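# Place the green block into the blue tray

## Task

Get the green block to rest inside the blue tray, staying there on its own after the robot releases it, with nothing falling off or being left off the table.

## Robot and tools

Robot: a two-arm robot stands at the near edge of a table. Its arms are left_arm (on the robot's own left, +y side) and right_arm (-y side); these names do not refer to sides of the images. Base poses in the scene frame: left_arm at (+0.040, +0.274, +0.708) m, right_arm at (+0.040, -0.274, +0.708) m. Each arm ends in a parallel gripper. Its fingers point along the gripper's own +z axis and close along its y axis. end_effector_position is the spot between the pads, about 1 cm short of the fingertips.

Scene frame: z = 0 is the table surface, directly above the robot's foot centre. +z is up, +x points forward over the table, +y is toward the robot's left. The table top starts near x = +0.15 m and may be slightly rotated relative to the robot. All positions are in metres and all orientations are quaternions written w first (qw, qx, qy, qz).

The 16-number row: every command uses one flat row for both arms together. The order is x, y, z, qw, qx, qy, qz, opening for left_arm, then the same eight for right_arm. Send all 16 even when only one arm should move. x, y, z and the quaternion are an absolute pose for that gripper in the scene frame, not an offset. Opening runs from -1 (closed) to +1 (fully open, 0.094 m). To keep an arm still, repeat its last reported pose and its current opening command. A 0 there is itself a command, not a way to skip the arm. To hold an orientation, send the same quaternion every time rather than copying the reported one, which may have drifted.

Tools:
- execute_actions(actions, cameras): actions is a list of actions. Each action is a list of up to 15 rows, one per 1/30 s step. If fewer rows are given, the last row is held for the remaining steps. A target more than 0.6 m from the gripper's current position along any of the gripper's axes gets refused for both arms. An empty actions list returns camera images and the state.
- move(target, speed, blend, opening_speed, grip_force, blocking, cameras): drives each gripper in a straight line to the absolute pose in target. target is either one 16-number row or a list of up to 15 such rows visited in turn. Paths do not avoid obstacles or the other arm.
  - speed: m/s, 0.002 to 4.3, default 0.25. Rotation is limited to twice that value in rad/s.
  - blend: metres; corners within a list are rounded, and 0 means stop at each point.
  - opening_speed: the rate at which the finger command changes, in units per second on the -1 to 1 scale, minimum 0.2.
  - grip_force: newtons per pad, 10 to 50; lower forces close slowly.
  - blocking=false: the call returns after about 0.5 s while the motion continues.
  A whole move is capped at 10 s. An opening change in a later target is applied once the arms have settled there.
- wait(seconds 0 to 10): lets time pass while each arm holds its last command.
- stop(): brakes the running move.
- zoom_image(camera, region [x0,y0,x1,y1] in pixels, at most 504 by 504): enlarges part of a camera's latest image.
- finished_scene(): ends the scene for good.

Cameras: cam_head_left and cam_head_right (896x504), cam_over (896x504, overhead), cam_left_wrist and cam_right_wrist (672x504, fisheye). Calibration matrices are given, but they can be off by a few millimetres to a centimetre.

Results: each result reports end_effector_position and end_effector_quat_wxyz for each arm, Joint positions (the last value is the finger gap in metres), joint torques, grip_measured (the opening on the -1..1 scale), a Hand target line (where the controller is currently steering), and Tool commands. A move adds a move: line.
- done means the arm is at rest within 10 mm and 2 degrees of its target.
- Other endings are off_target, moving, held and fault. limits=paced and limits=held mean a command was clipped or withheld.
- The move line does not tell you whether something was touched.

Motion details:
- Resting poses can be a few centimetres off the command because of friction and gravity.
- Each step, the commanded orientation is clipped to within 40 degrees of the present one, so large rotations take several steps.
- Do not route paths close to an arm's own base.
- Fast moves overshoot and lag behind the path.
- When grasping, the grip reading follows the command even after contact. To release, command an opening well above grip_measured.

Avoid:
- Dropping the block from a height. Set it down low, then open.
- Fast impacts, and pressing far past a contact point.
- Any collision or squeeze between the two arms; a gripper closing on the other arm's fingers counts.
- Knocking anything off the table.
- Holding loads or fully stretched arms for long: motors heat up. A MOTOR HOT line is a warning, and at 100 °C an OVER-TEMPERATURE FAULT drops that arm.

Typical sequence: look at the images, approach above the green block with the fingers pointing down, descend, close, lift, carry over the blue tray, lower, open, retreat, check the images, then call finished_scene.

Each tool is called after "Request:" as name([rows], argument=value, ...), one row to a line, values as JSON.

## Session

Request:
execute_actions(actions=[])

Scene clock: 0.00 s.
left_arm: end_effector_position=(+0.3229, +0.5131, +0.3860) grip_measured=+1.000 end_effector_quat_wxyz=(+0.185, -0.729, +0.487, +0.444) | right_arm: end_effector_position=(+0.5342, -0.6237, +0.3871) grip_measured=+1.000 end_effector_quat_wxyz=(+0.164, +0.721, +0.449, -0.501)
Joint positions: left_arm=[-1.139 0.617 0.67 -0.439 -0.443 -1.933 0.094] | right_arm=[0.772 0.936 1.473 -1.018 0.155 1.823 0.094]
Joint velocities: within noise
Joint torques (N m): no reading
Heat: left arm: hottest waist 26 °C; right arm: hottest wrist pitch 26 °C.
Hand target: left_arm +0.3191, +0.5128, +0.3853; -0.181, +0.729, -0.486, -0.447 | right_arm +0.5367, -0.6234, +0.3874; +0.166, +0.721, +0.450, -0.500
Tool commands: left_gripper/opening=+1.0 right_gripper/opening=+1.0

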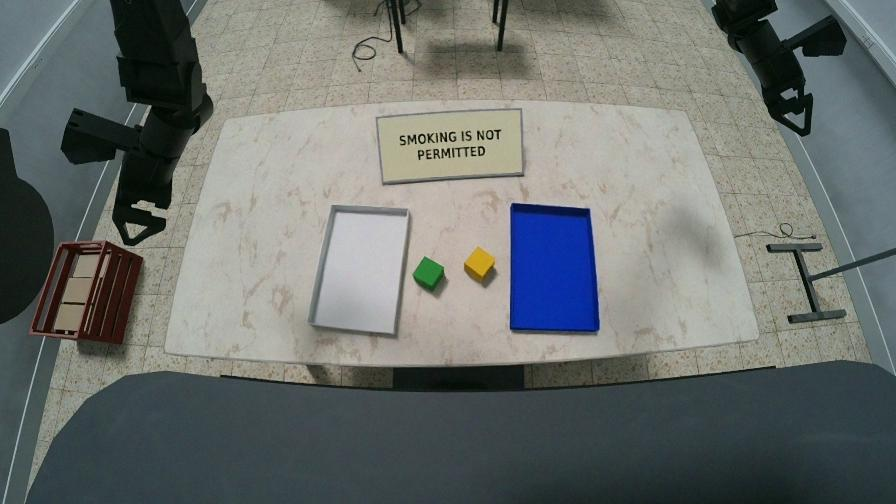

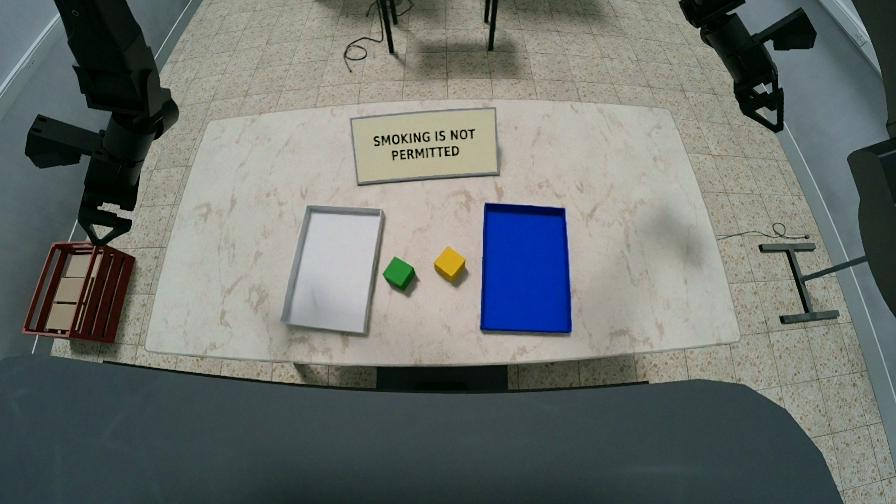

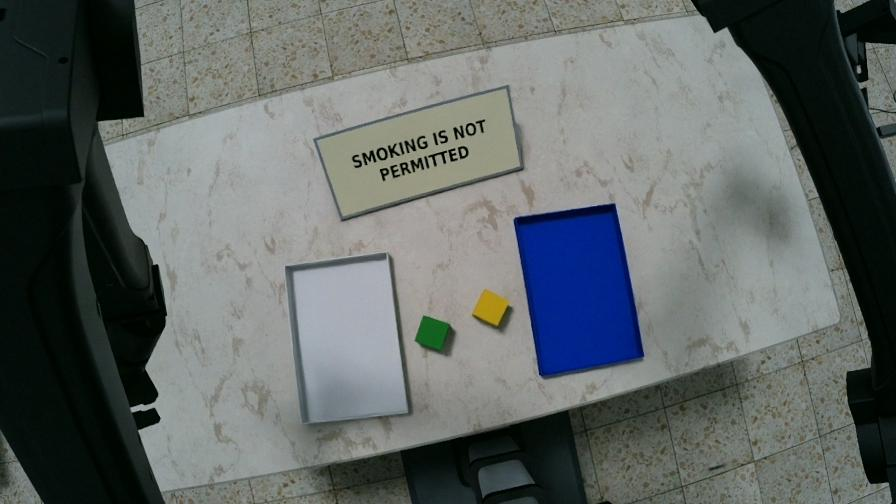

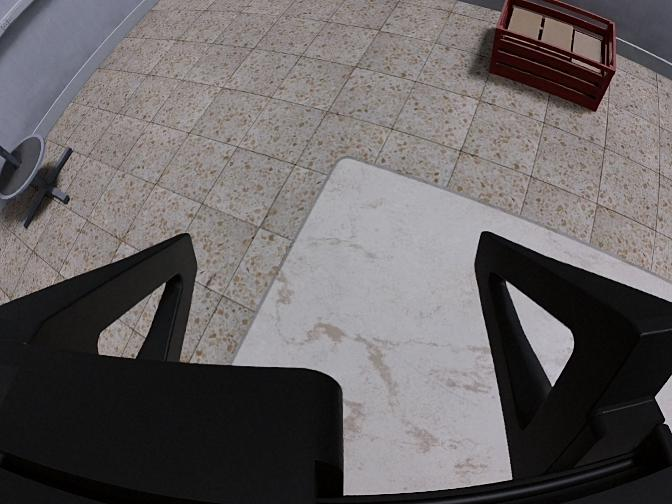

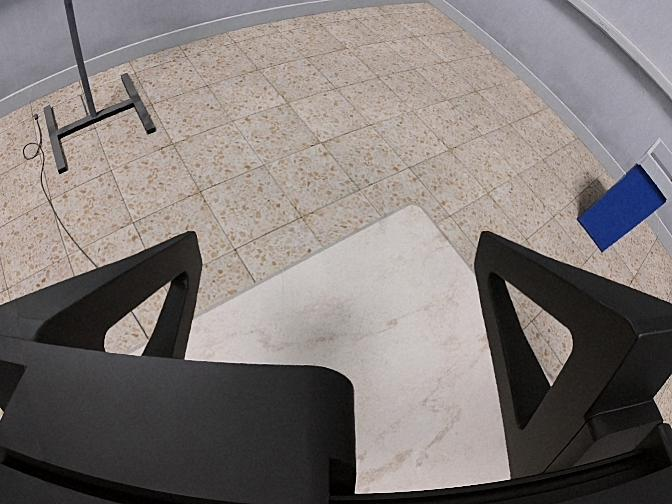

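Request:
zoom_image(camera="cam_over", region=[384, 260, 544, 380])

Request:
zoom_image(camera="cam_head_left", region=[380, 220, 520, 325])

Request:
zoom_image(camera="cam_over", region=[400, 190, 660, 385])

Scaled by 3.150 from the camera's 896x504 image, which has a finer 1280x720 frame.

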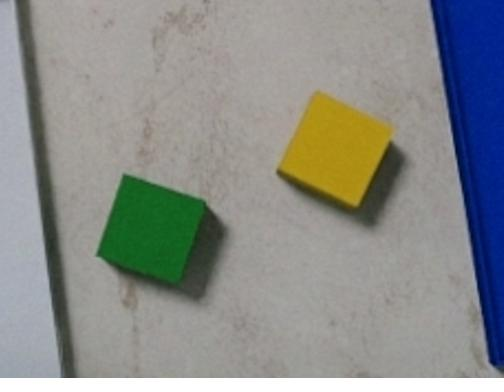

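Scaled by 3.600 from the camera's 896x504 image, which has a finer 1280x720 frame.

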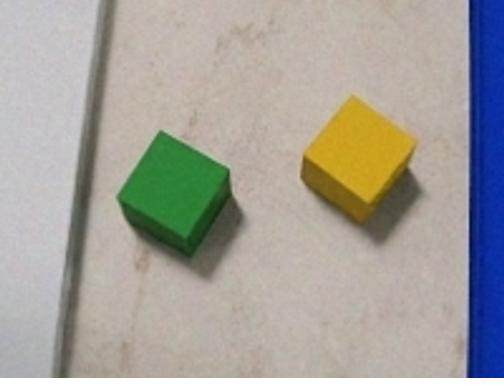

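Scaled by 1.938 from the camera's 896x504 image, which has a finer 1280x720 frame.

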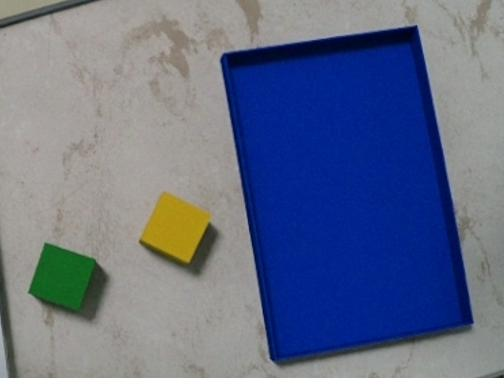

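Request:
move(target=[0.357, 0.074, 0.13, 0, -0.5074, 0.8617, 0, 1.0, 0.5342, -0.6237, 0.3871, 0.164, 0.721, 0.449, -0.501, 1.0], speed=0.45, cameras=["cam_left_wrist", "cam_over", "cam_head_left", "cam_head_right"])

Scene clock: 133.37 s.
left_arm: end_effector_position=(+0.3613, +0.0780, +0.1328) grip_measured=+1.000 end_effector_quat_wxyz=(-0.001, +0.511, -0.859, -0.002) | right_arm: end_effector_position=(+0.5342, -0.6237, +0.3871) grip_measured=+1.000 end_effector_quat_wxyz=(+0.164, +0.721, +0.449, -0.501)
Joint positions: left_arm=[-2.123 1.378 0.892 0.622 -0.552 -0.913 0.094] | right_arm=[0.772 0.936 1.473 -1.018 0.155 1.823 0.094]
Joint torques (N m): left_arm=[-6.71 -6.89 -3.43 1.01 0.07 0.12] | right_arm=[-3.96 -13.74 1.63 -0.72 0.56 -0.13]
Heat: left arm: hottest waist 26 °C; right arm: hottest wrist pitch 26 °C.
Hand target: left_arm +0.3570, +0.0739, +0.1301; +0.000, -0.508, +0.862, +0.000 | right_arm +0.5341, -0.6237, +0.3872; +0.164, +0.721, +0.449, -0.501
Off the commanded pose: left_arm 0.006 m, 1 deg | right_arm 0.000 m, 0 deg.
move: done
camera_calibration:
cam_left_wrist: T_world_to_cam=[[0.872025, -0.48928, -0.0133674, -0.271864], [-0.399051, -0.726498, 0.559427, 0.133808], [-0.283427, -0.4825, -0.828772, 0.379194], [0, 0, 0, 1]] pos_world=[0.397942, 0.147155, 0.235775]
Images, in order (width x height): cam_head_left 896x504, cam_head_right 896x504, cam_over 896x504, cam_left_wrist 672x504.

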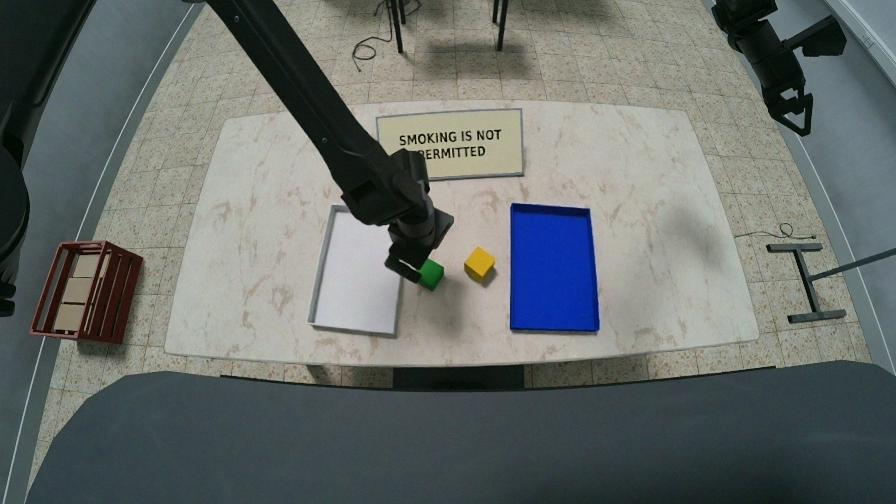

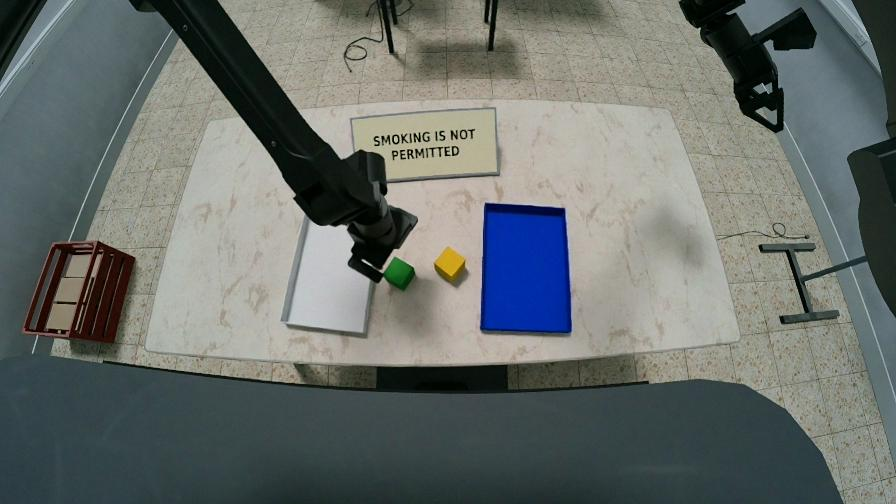

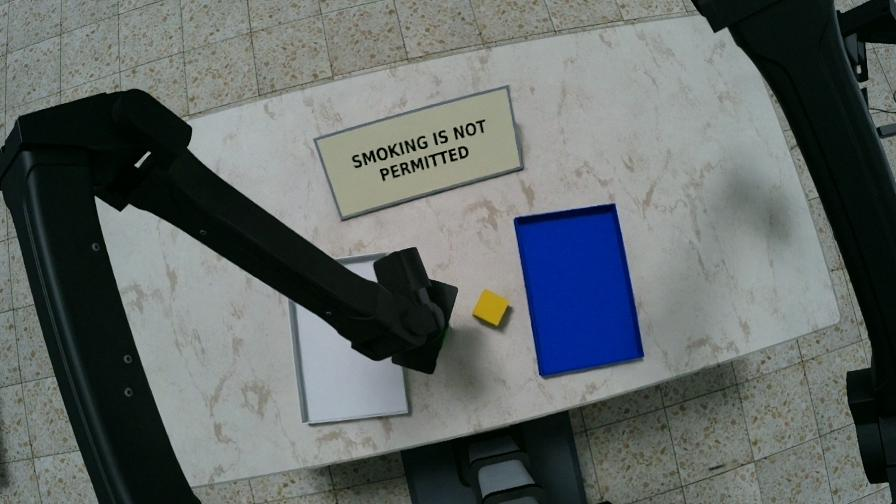

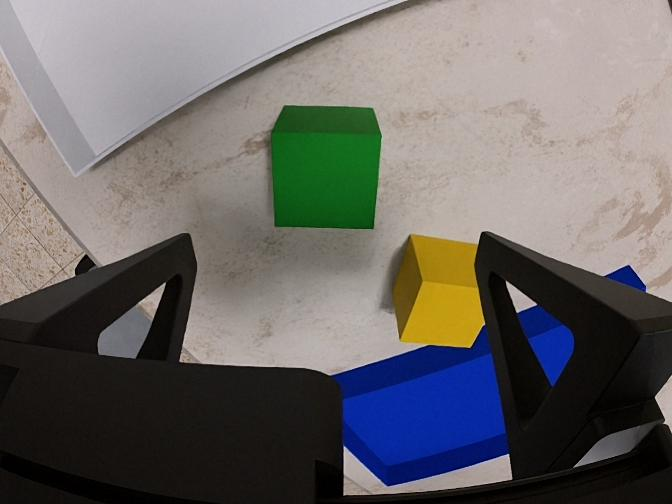

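Request:
move([
  [0.351, 0.071, 0.03, 0, -0.5074, 0.8617, 0, 1.0, 0.5342, -0.6237, 0.3871, 0.164, 0.721, 0.449, -0.501, 1.0],
  [0.351, 0.071, 0.03, 0, -0.5074, 0.8617, 0, -0.05, 0.5342, -0.6237, 0.3871, 0.164, 0.721, 0.449, -0.501, 1.0],
], speed=0.15, opening_speed=1.0, cameras=["cam_left_wrist", "cam_head_right"])

Scene clock: 183.23 s.
left_arm: end_effector_position=(+0.3634, +0.0664, +0.0372) grip_measured=+0.043 end_effector_quat_wxyz=(-0.007, +0.509, -0.860, +0.009) | right_arm: end_effector_position=(+0.5342, -0.6237, +0.3871) grip_measured=+1.000 end_effector_quat_wxyz=(+0.164, +0.721, +0.449, -0.501)
Joint positions: left_arm=[-2.041 1.587 1.146 0.591 -0.456 -0.913 0.049] | right_arm=[0.772 0.936 1.473 -1.018 0.155 1.823 0.094]
Joint torques (N m): left_arm=[-6.18 -7 -3.23 0.34 0.08 -0.02] | right_arm=[-3.9 -13.68 1.62 -0.73 0.55 -0.13]
Heat: left arm: hottest waist 26 °C; right arm: hottest wrist yaw 26 °C.
Hand target: left_arm +0.3509, +0.0713, +0.0304; +0.000, -0.507, +0.862, +0.000 | right_arm +0.5341, -0.6237, +0.3872; +0.164, +0.721, +0.449, -0.501
Off the commanded pose: left_arm 0.015 m, 1 deg | right_arm 0.000 m, 0 deg.
move: off_target (left_arm); target 2's new opening was sent with left_arm's hand 0.015 m and 1 deg from that target
camera_calibration:
cam_left_wrist: T_world_to_cam=[[0.869977, -0.492997, 0.00967659, -0.280604], [-0.413018, -0.717839, 0.560467, 0.184105], [-0.269363, -0.49159, -0.82812, 0.290433], [0, 0, 0, 1]] pos_world=[0.39839, 0.136595, 0.140044]
Images, in order (width x height): cam_head_right 896x504, cam_left_wrist 672x504.

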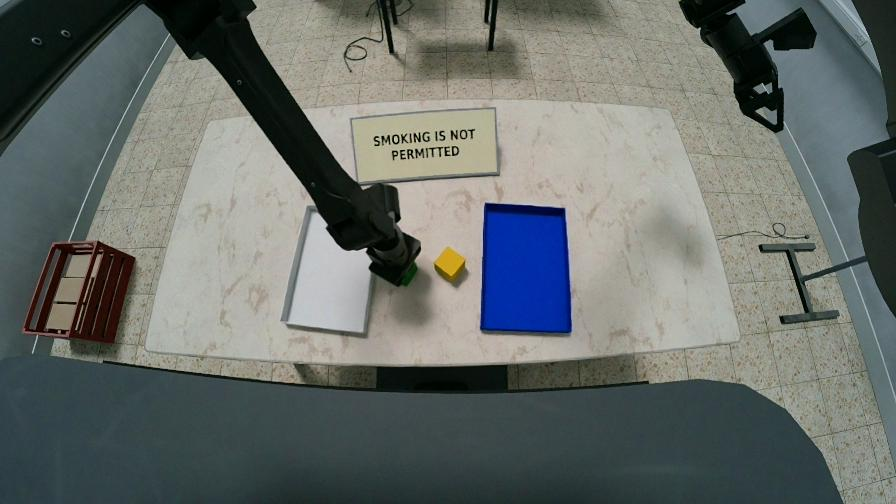

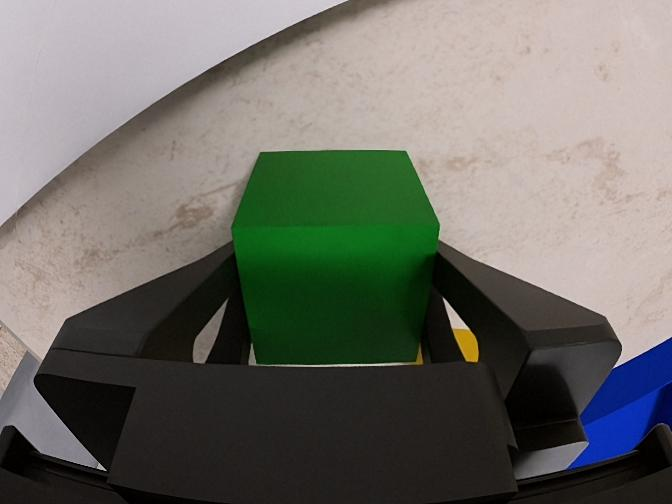

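Request:
move([
  [0.351, 0.071, 0.13, 0, -0.5074, 0.8617, 0, -0.05, 0.5342, -0.6237, 0.3871, 0.164, 0.721, 0.449, -0.501, 1.0],
  [0.372, -0.205, 0.13, 0, -0.5074, 0.8617, 0, -0.05, 0.5342, -0.6237, 0.3871, 0.164, 0.721, 0.449, -0.501, 1.0],
  [0.372, -0.205, 0.06, 0, -0.5074, 0.8617, 0, -0.05, 0.5342, -0.6237, 0.3871, 0.164, 0.721, 0.449, -0.501, 1.0],
], speed=[0.25, 0.4, 0.2], blend=[0.04, 0.04, 0], cameras=["cam_left_wrist", "cam_head_left", "cam_head_right", "cam_over"])

Scene clock: 203.00 s.
left_arm: end_effector_position=(+0.3829, -0.2069, +0.0672) grip_measured=+0.043 end_effector_quat_wxyz=(-0.004, +0.512, -0.859, +0.006) | right_arm: end_effector_position=(+0.5342, -0.6237, +0.3871) grip_measured=+1.000 end_effector_quat_wxyz=(+0.164, +0.721, +0.449, -0.501)
Joint positions: left_arm=[-2.439 1.964 1.646 0.511 -0.852 -0.839 0.049] | right_arm=[0.772 0.936 1.473 -1.018 0.155 1.823 0.094]
Joint torques (N m): left_arm=[-15.62 -2.78 -1.91 0.21 0.06 0] | right_arm=[-4.01 -13.8 1.61 -0.72 0.55 -0.12]
Heat: left arm: hottest waist 26 °C; right arm: hottest wrist yaw 26 °C.
Hand target: left_arm +0.3721, -0.2047, +0.0602; +0.000, -0.508, +0.862, +0.000 | right_arm +0.5341, -0.6237, +0.3872; +0.164, +0.721, +0.449, -0.501
Off the commanded pose: left_arm 0.013 m, 1 deg | right_arm 0.000 m, 0 deg.
move: off_target (left_arm); blend cut to 0.035 m at target 2
camera_calibration:
cam_left_wrist: T_world_to_cam=[[0.872772, -0.488124, 0.00166352, -0.432097], [-0.404504, -0.721341, 0.562177, -0.0249535], [-0.273213, -0.491326, -0.827015, 0.187666], [0, 0, 0, 1]] pos_world=[0.418301, -0.136712, 0.169949]
Images, in order (width x height): cam_head_left 896x504, cam_head_right 896x504, cam_over 896x504, cam_left_wrist 672x504.

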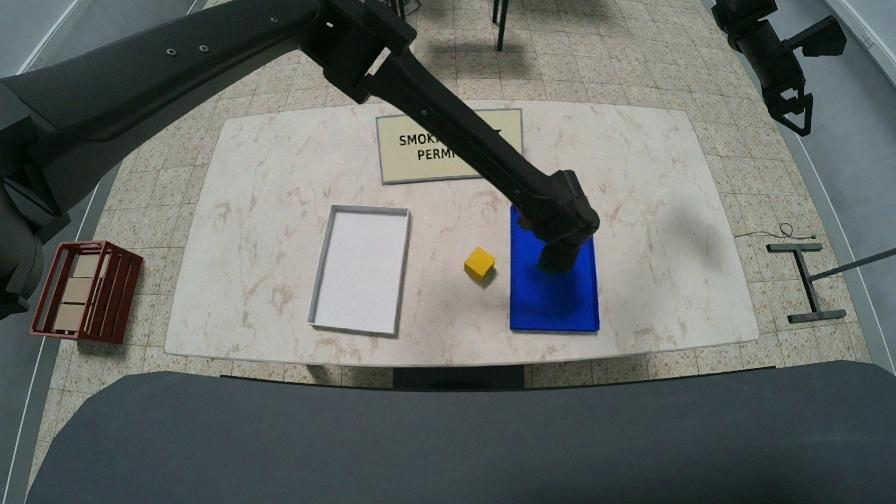

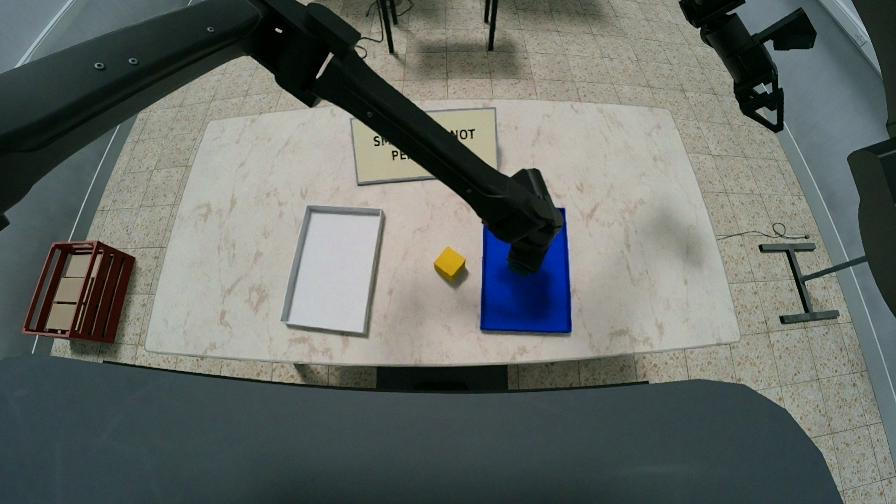

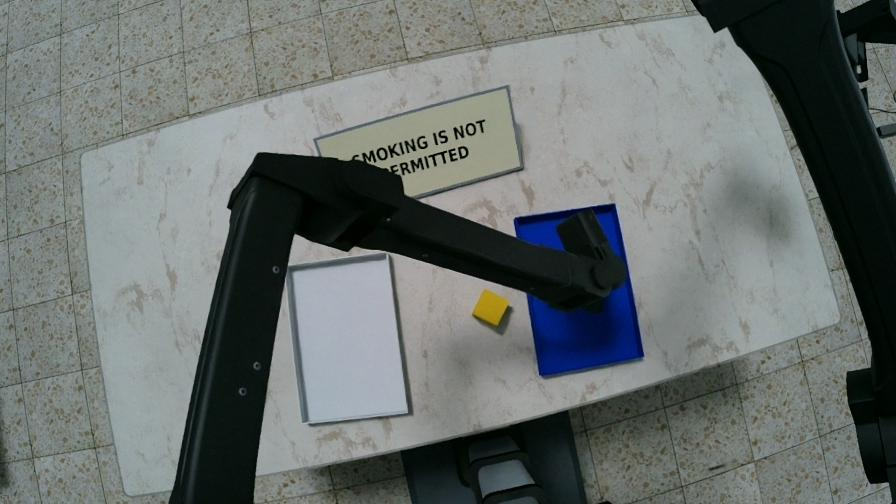

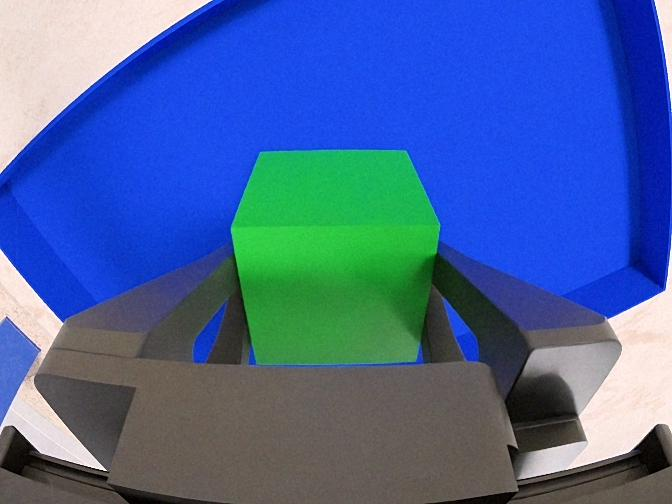

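Request:
move(target=[0.372, -0.205, 0.032, 0, -0.5074, 0.8617, 0, -0.05, 0.5342, -0.6237, 0.3871, 0.164, 0.721, 0.449, -0.501, 1.0], speed=0.05, cameras=["cam_left_wrist", "cam_head_right"])

Scene clock: 209.07 s.
left_arm: end_effector_position=(+0.3844, -0.2117, +0.0442) grip_measured=+0.043 end_effector_quat_wxyz=(-0.002, +0.511, -0.859, +0.010) | right_arm: end_effector_position=(+0.5342, -0.6237, +0.3871) grip_measured=+1.000 end_effector_quat_wxyz=(+0.164, +0.721, +0.449, -0.501)
Joint positions: left_arm=[-2.417 2.005 1.723 0.471 -0.822 -0.844 0.049] | right_arm=[0.772 0.936 1.473 -1.018 0.155 1.823 0.094]
Joint torques (N m): left_arm=[-15.09 -2.78 -1.63 0.17 0.07 -0.03] | right_arm=[-3.96 -13.74 1.62 -0.73 0.55 -0.12]
Heat: left arm: hottest waist 26 °C; right arm: hottest wrist yaw 26 °C.
Hand target: left_arm +0.3719, -0.2046, +0.0324; +0.000, -0.507, +0.862, +0.000 | right_arm +0.5341, -0.6237, +0.3872; +0.164, +0.721, +0.449, -0.501
Off the commanded pose: left_arm 0.019 m, 1 deg | right_arm 0.000 m, 0 deg.
move: off_target (left_arm)
camera_calibration:
cam_left_wrist: T_world_to_cam=[[0.871867, -0.489692, 0.00709421, -0.435941], [-0.406703, -0.715888, 0.567536, -0.0130836], [-0.272839, -0.497701, -0.823318, 0.165076], [0, 0, 0, 1]] pos_world=[0.419801, -0.140685, 0.146428]
Images, in order (width x height): cam_head_right 896x504, cam_left_wrist 672x504.

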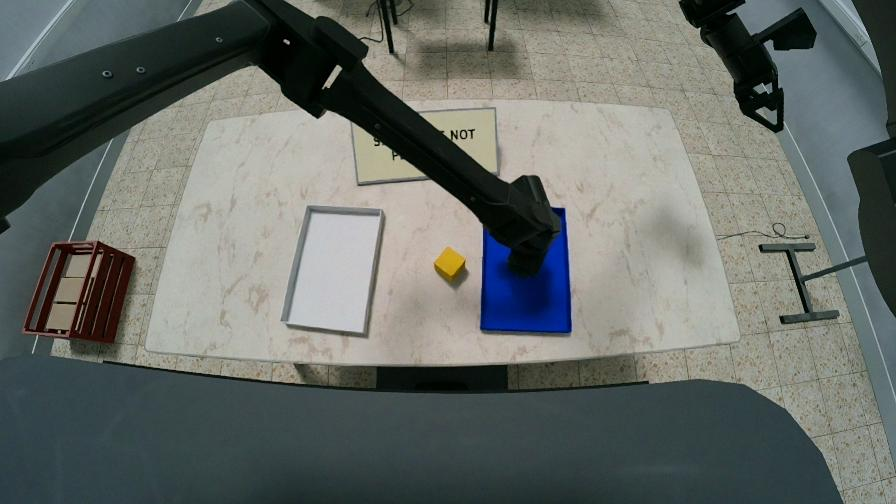

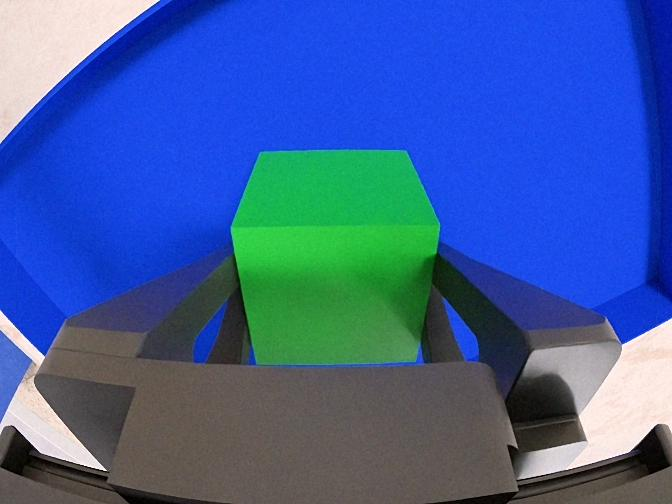

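Request:
move(target=[0.372, -0.205, 0.025, 0, -0.5074, 0.8617, 0, -0.05, 0.5342, -0.6237, 0.3871, 0.164, 0.721, 0.449, -0.501, 1.0], speed=0.03, cameras=["cam_left_wrist"])

Scene clock: 213.07 s.
left_arm: end_effector_position=(+0.3853, -0.2128, +0.0431) grip_measured=+0.043 end_effector_quat_wxyz=(-0.001, +0.511, -0.859, +0.009) | right_arm: end_effector_position=(+0.5342, -0.6237, +0.3871) grip_measured=+1.000 end_effector_quat_wxyz=(+0.164, +0.721, +0.449, -0.501)
Joint positions: left_arm=[-2.417 2.008 1.732 0.462 -0.822 -0.846 0.049] | right_arm=[0.772 0.936 1.473 -1.018 0.155 1.823 0.094]
Joint torques (N m): left_arm=[-14.51 -2.14 -0.7 0.03 0.36 -0.01] | right_arm=[-4.01 -13.68 1.61 -0.73 0.55 -0.13]
Heat: left arm: hottest waist 26 °C; right arm: hottest wrist yaw 26 °C.
Hand target: left_arm +0.3718, -0.2042, +0.0259; +0.000, -0.507, +0.862, +0.000 | right_arm +0.5341, -0.6237, +0.3872; +0.164, +0.721, +0.449, -0.501
Off the commanded pose: left_arm 0.024 m, 1 deg | right_arm 0.000 m, 0 deg.
move: off_target (left_arm)
camera_calibration:
cam_left_wrist: T_world_to_cam=[[0.872048, -0.489385, 0.00582185, -0.437281], [-0.405343, -0.715523, 0.568967, -0.0134084], [-0.274278, -0.498527, -0.82234, 0.164106], [0, 0, 0, 1]] pos_world=[0.420906, -0.141782, 0.145125]
Images, in order (width x height): cam_left_wrist 672x504.

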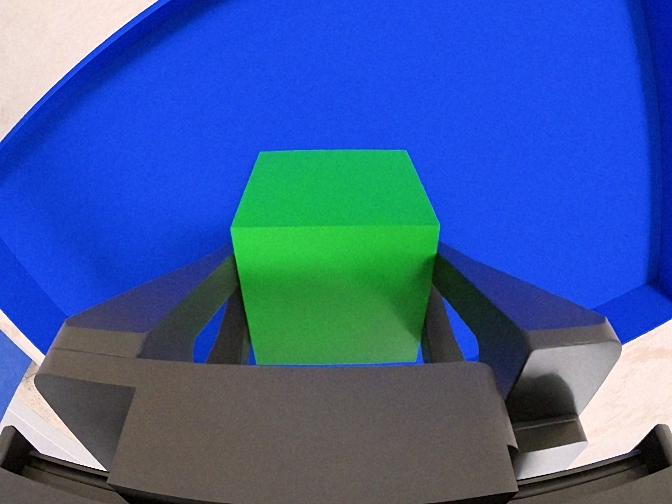

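Request:
move([
  [0.372, -0.205, 0.021, 0, -0.5074, 0.8617, 0, -0.05, 0.5342, -0.6237, 0.3871, 0.164, 0.721, 0.449, -0.501, 1.0],
  [0.372, -0.205, 0.021, 0, -0.5074, 0.8617, 0, 0.75, 0.5342, -0.6237, 0.3871, 0.164, 0.721, 0.449, -0.501, 1.0],
  [0.372, -0.205, 0.13, 0, -0.5074, 0.8617, 0, 0.75, 0.5342, -0.6237, 0.3871, 0.164, 0.721, 0.449, -0.501, 1.0],
], speed=[0.03, 0.05, 0.2], opening_speed=1.2, cameras=["cam_left_wrist", "cam_head_right"])

Scene clock: 226.93 s.
left_arm: end_effector_position=(+0.3763, -0.2112, +0.1305) grip_measured=+0.748 end_effector_quat_wxyz=(+0.001, +0.512, -0.859, +0.004) | right_arm: end_effector_position=(+0.5342, -0.6237, +0.3871) grip_measured=+1.000 end_effector_quat_wxyz=(+0.164, +0.721, +0.449, -0.501)
Joint positions: left_arm=[-2.519 1.887 1.493 0.59 -0.931 -0.827 0.082] | right_arm=[0.772 0.936 1.473 -1.018 0.155 1.823 0.094]
Joint torques (N m): left_arm=[-15.91 -3.66 -3.73 0.91 -0.11 0.11] | right_arm=[-3.96 -13.68 1.62 -0.72 0.55 -0.13]
Heat: left arm: hottest waist 27 °C; right arm: hottest wrist yaw 26 °C.
Hand target: left_arm +0.3721, -0.2051, +0.1299; +0.000, -0.508, +0.862, +0.000 | right_arm +0.5341, -0.6237, +0.3872; +0.164, +0.721, +0.449, -0.501
Off the commanded pose: left_arm 0.008 m, 1 deg | right_arm 0.000 m, 0 deg.
move: done; target 2's new opening was sent with left_arm's hand 0.028 m and 1 deg from that target
camera_calibration:
cam_left_wrist: T_world_to_cam=[[0.872734, -0.488153, -0.00643738, -0.427532], [-0.398682, -0.720262, 0.567693, -0.0689547], [-0.281758, -0.492879, -0.823215, 0.238518], [0, 0, 0, 1]] pos_world=[0.412835, -0.140806, 0.232744]
Images, in order (width x height): cam_head_right 896x504, cam_left_wrist 672x504.

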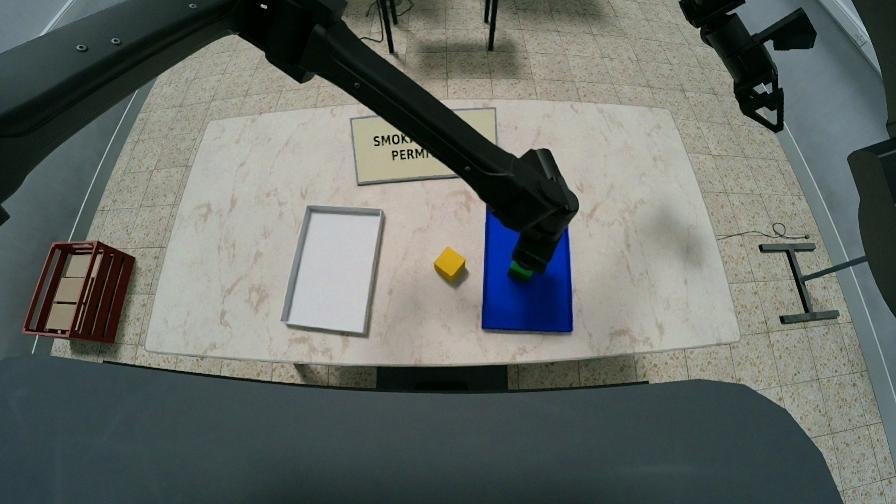

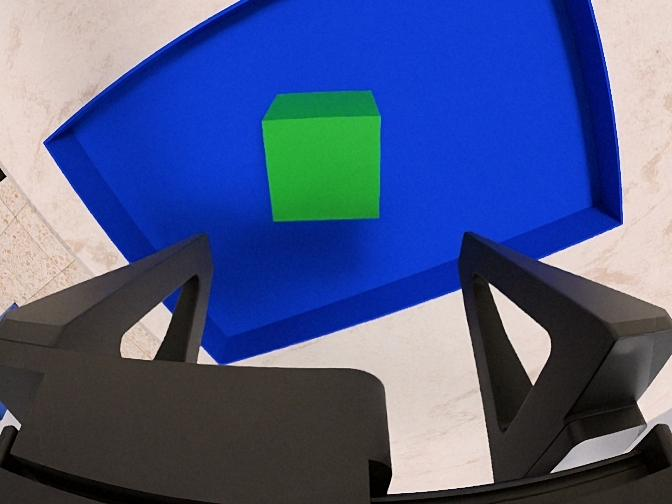

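Request:
finished_scene()

The scene is finished: the task was done.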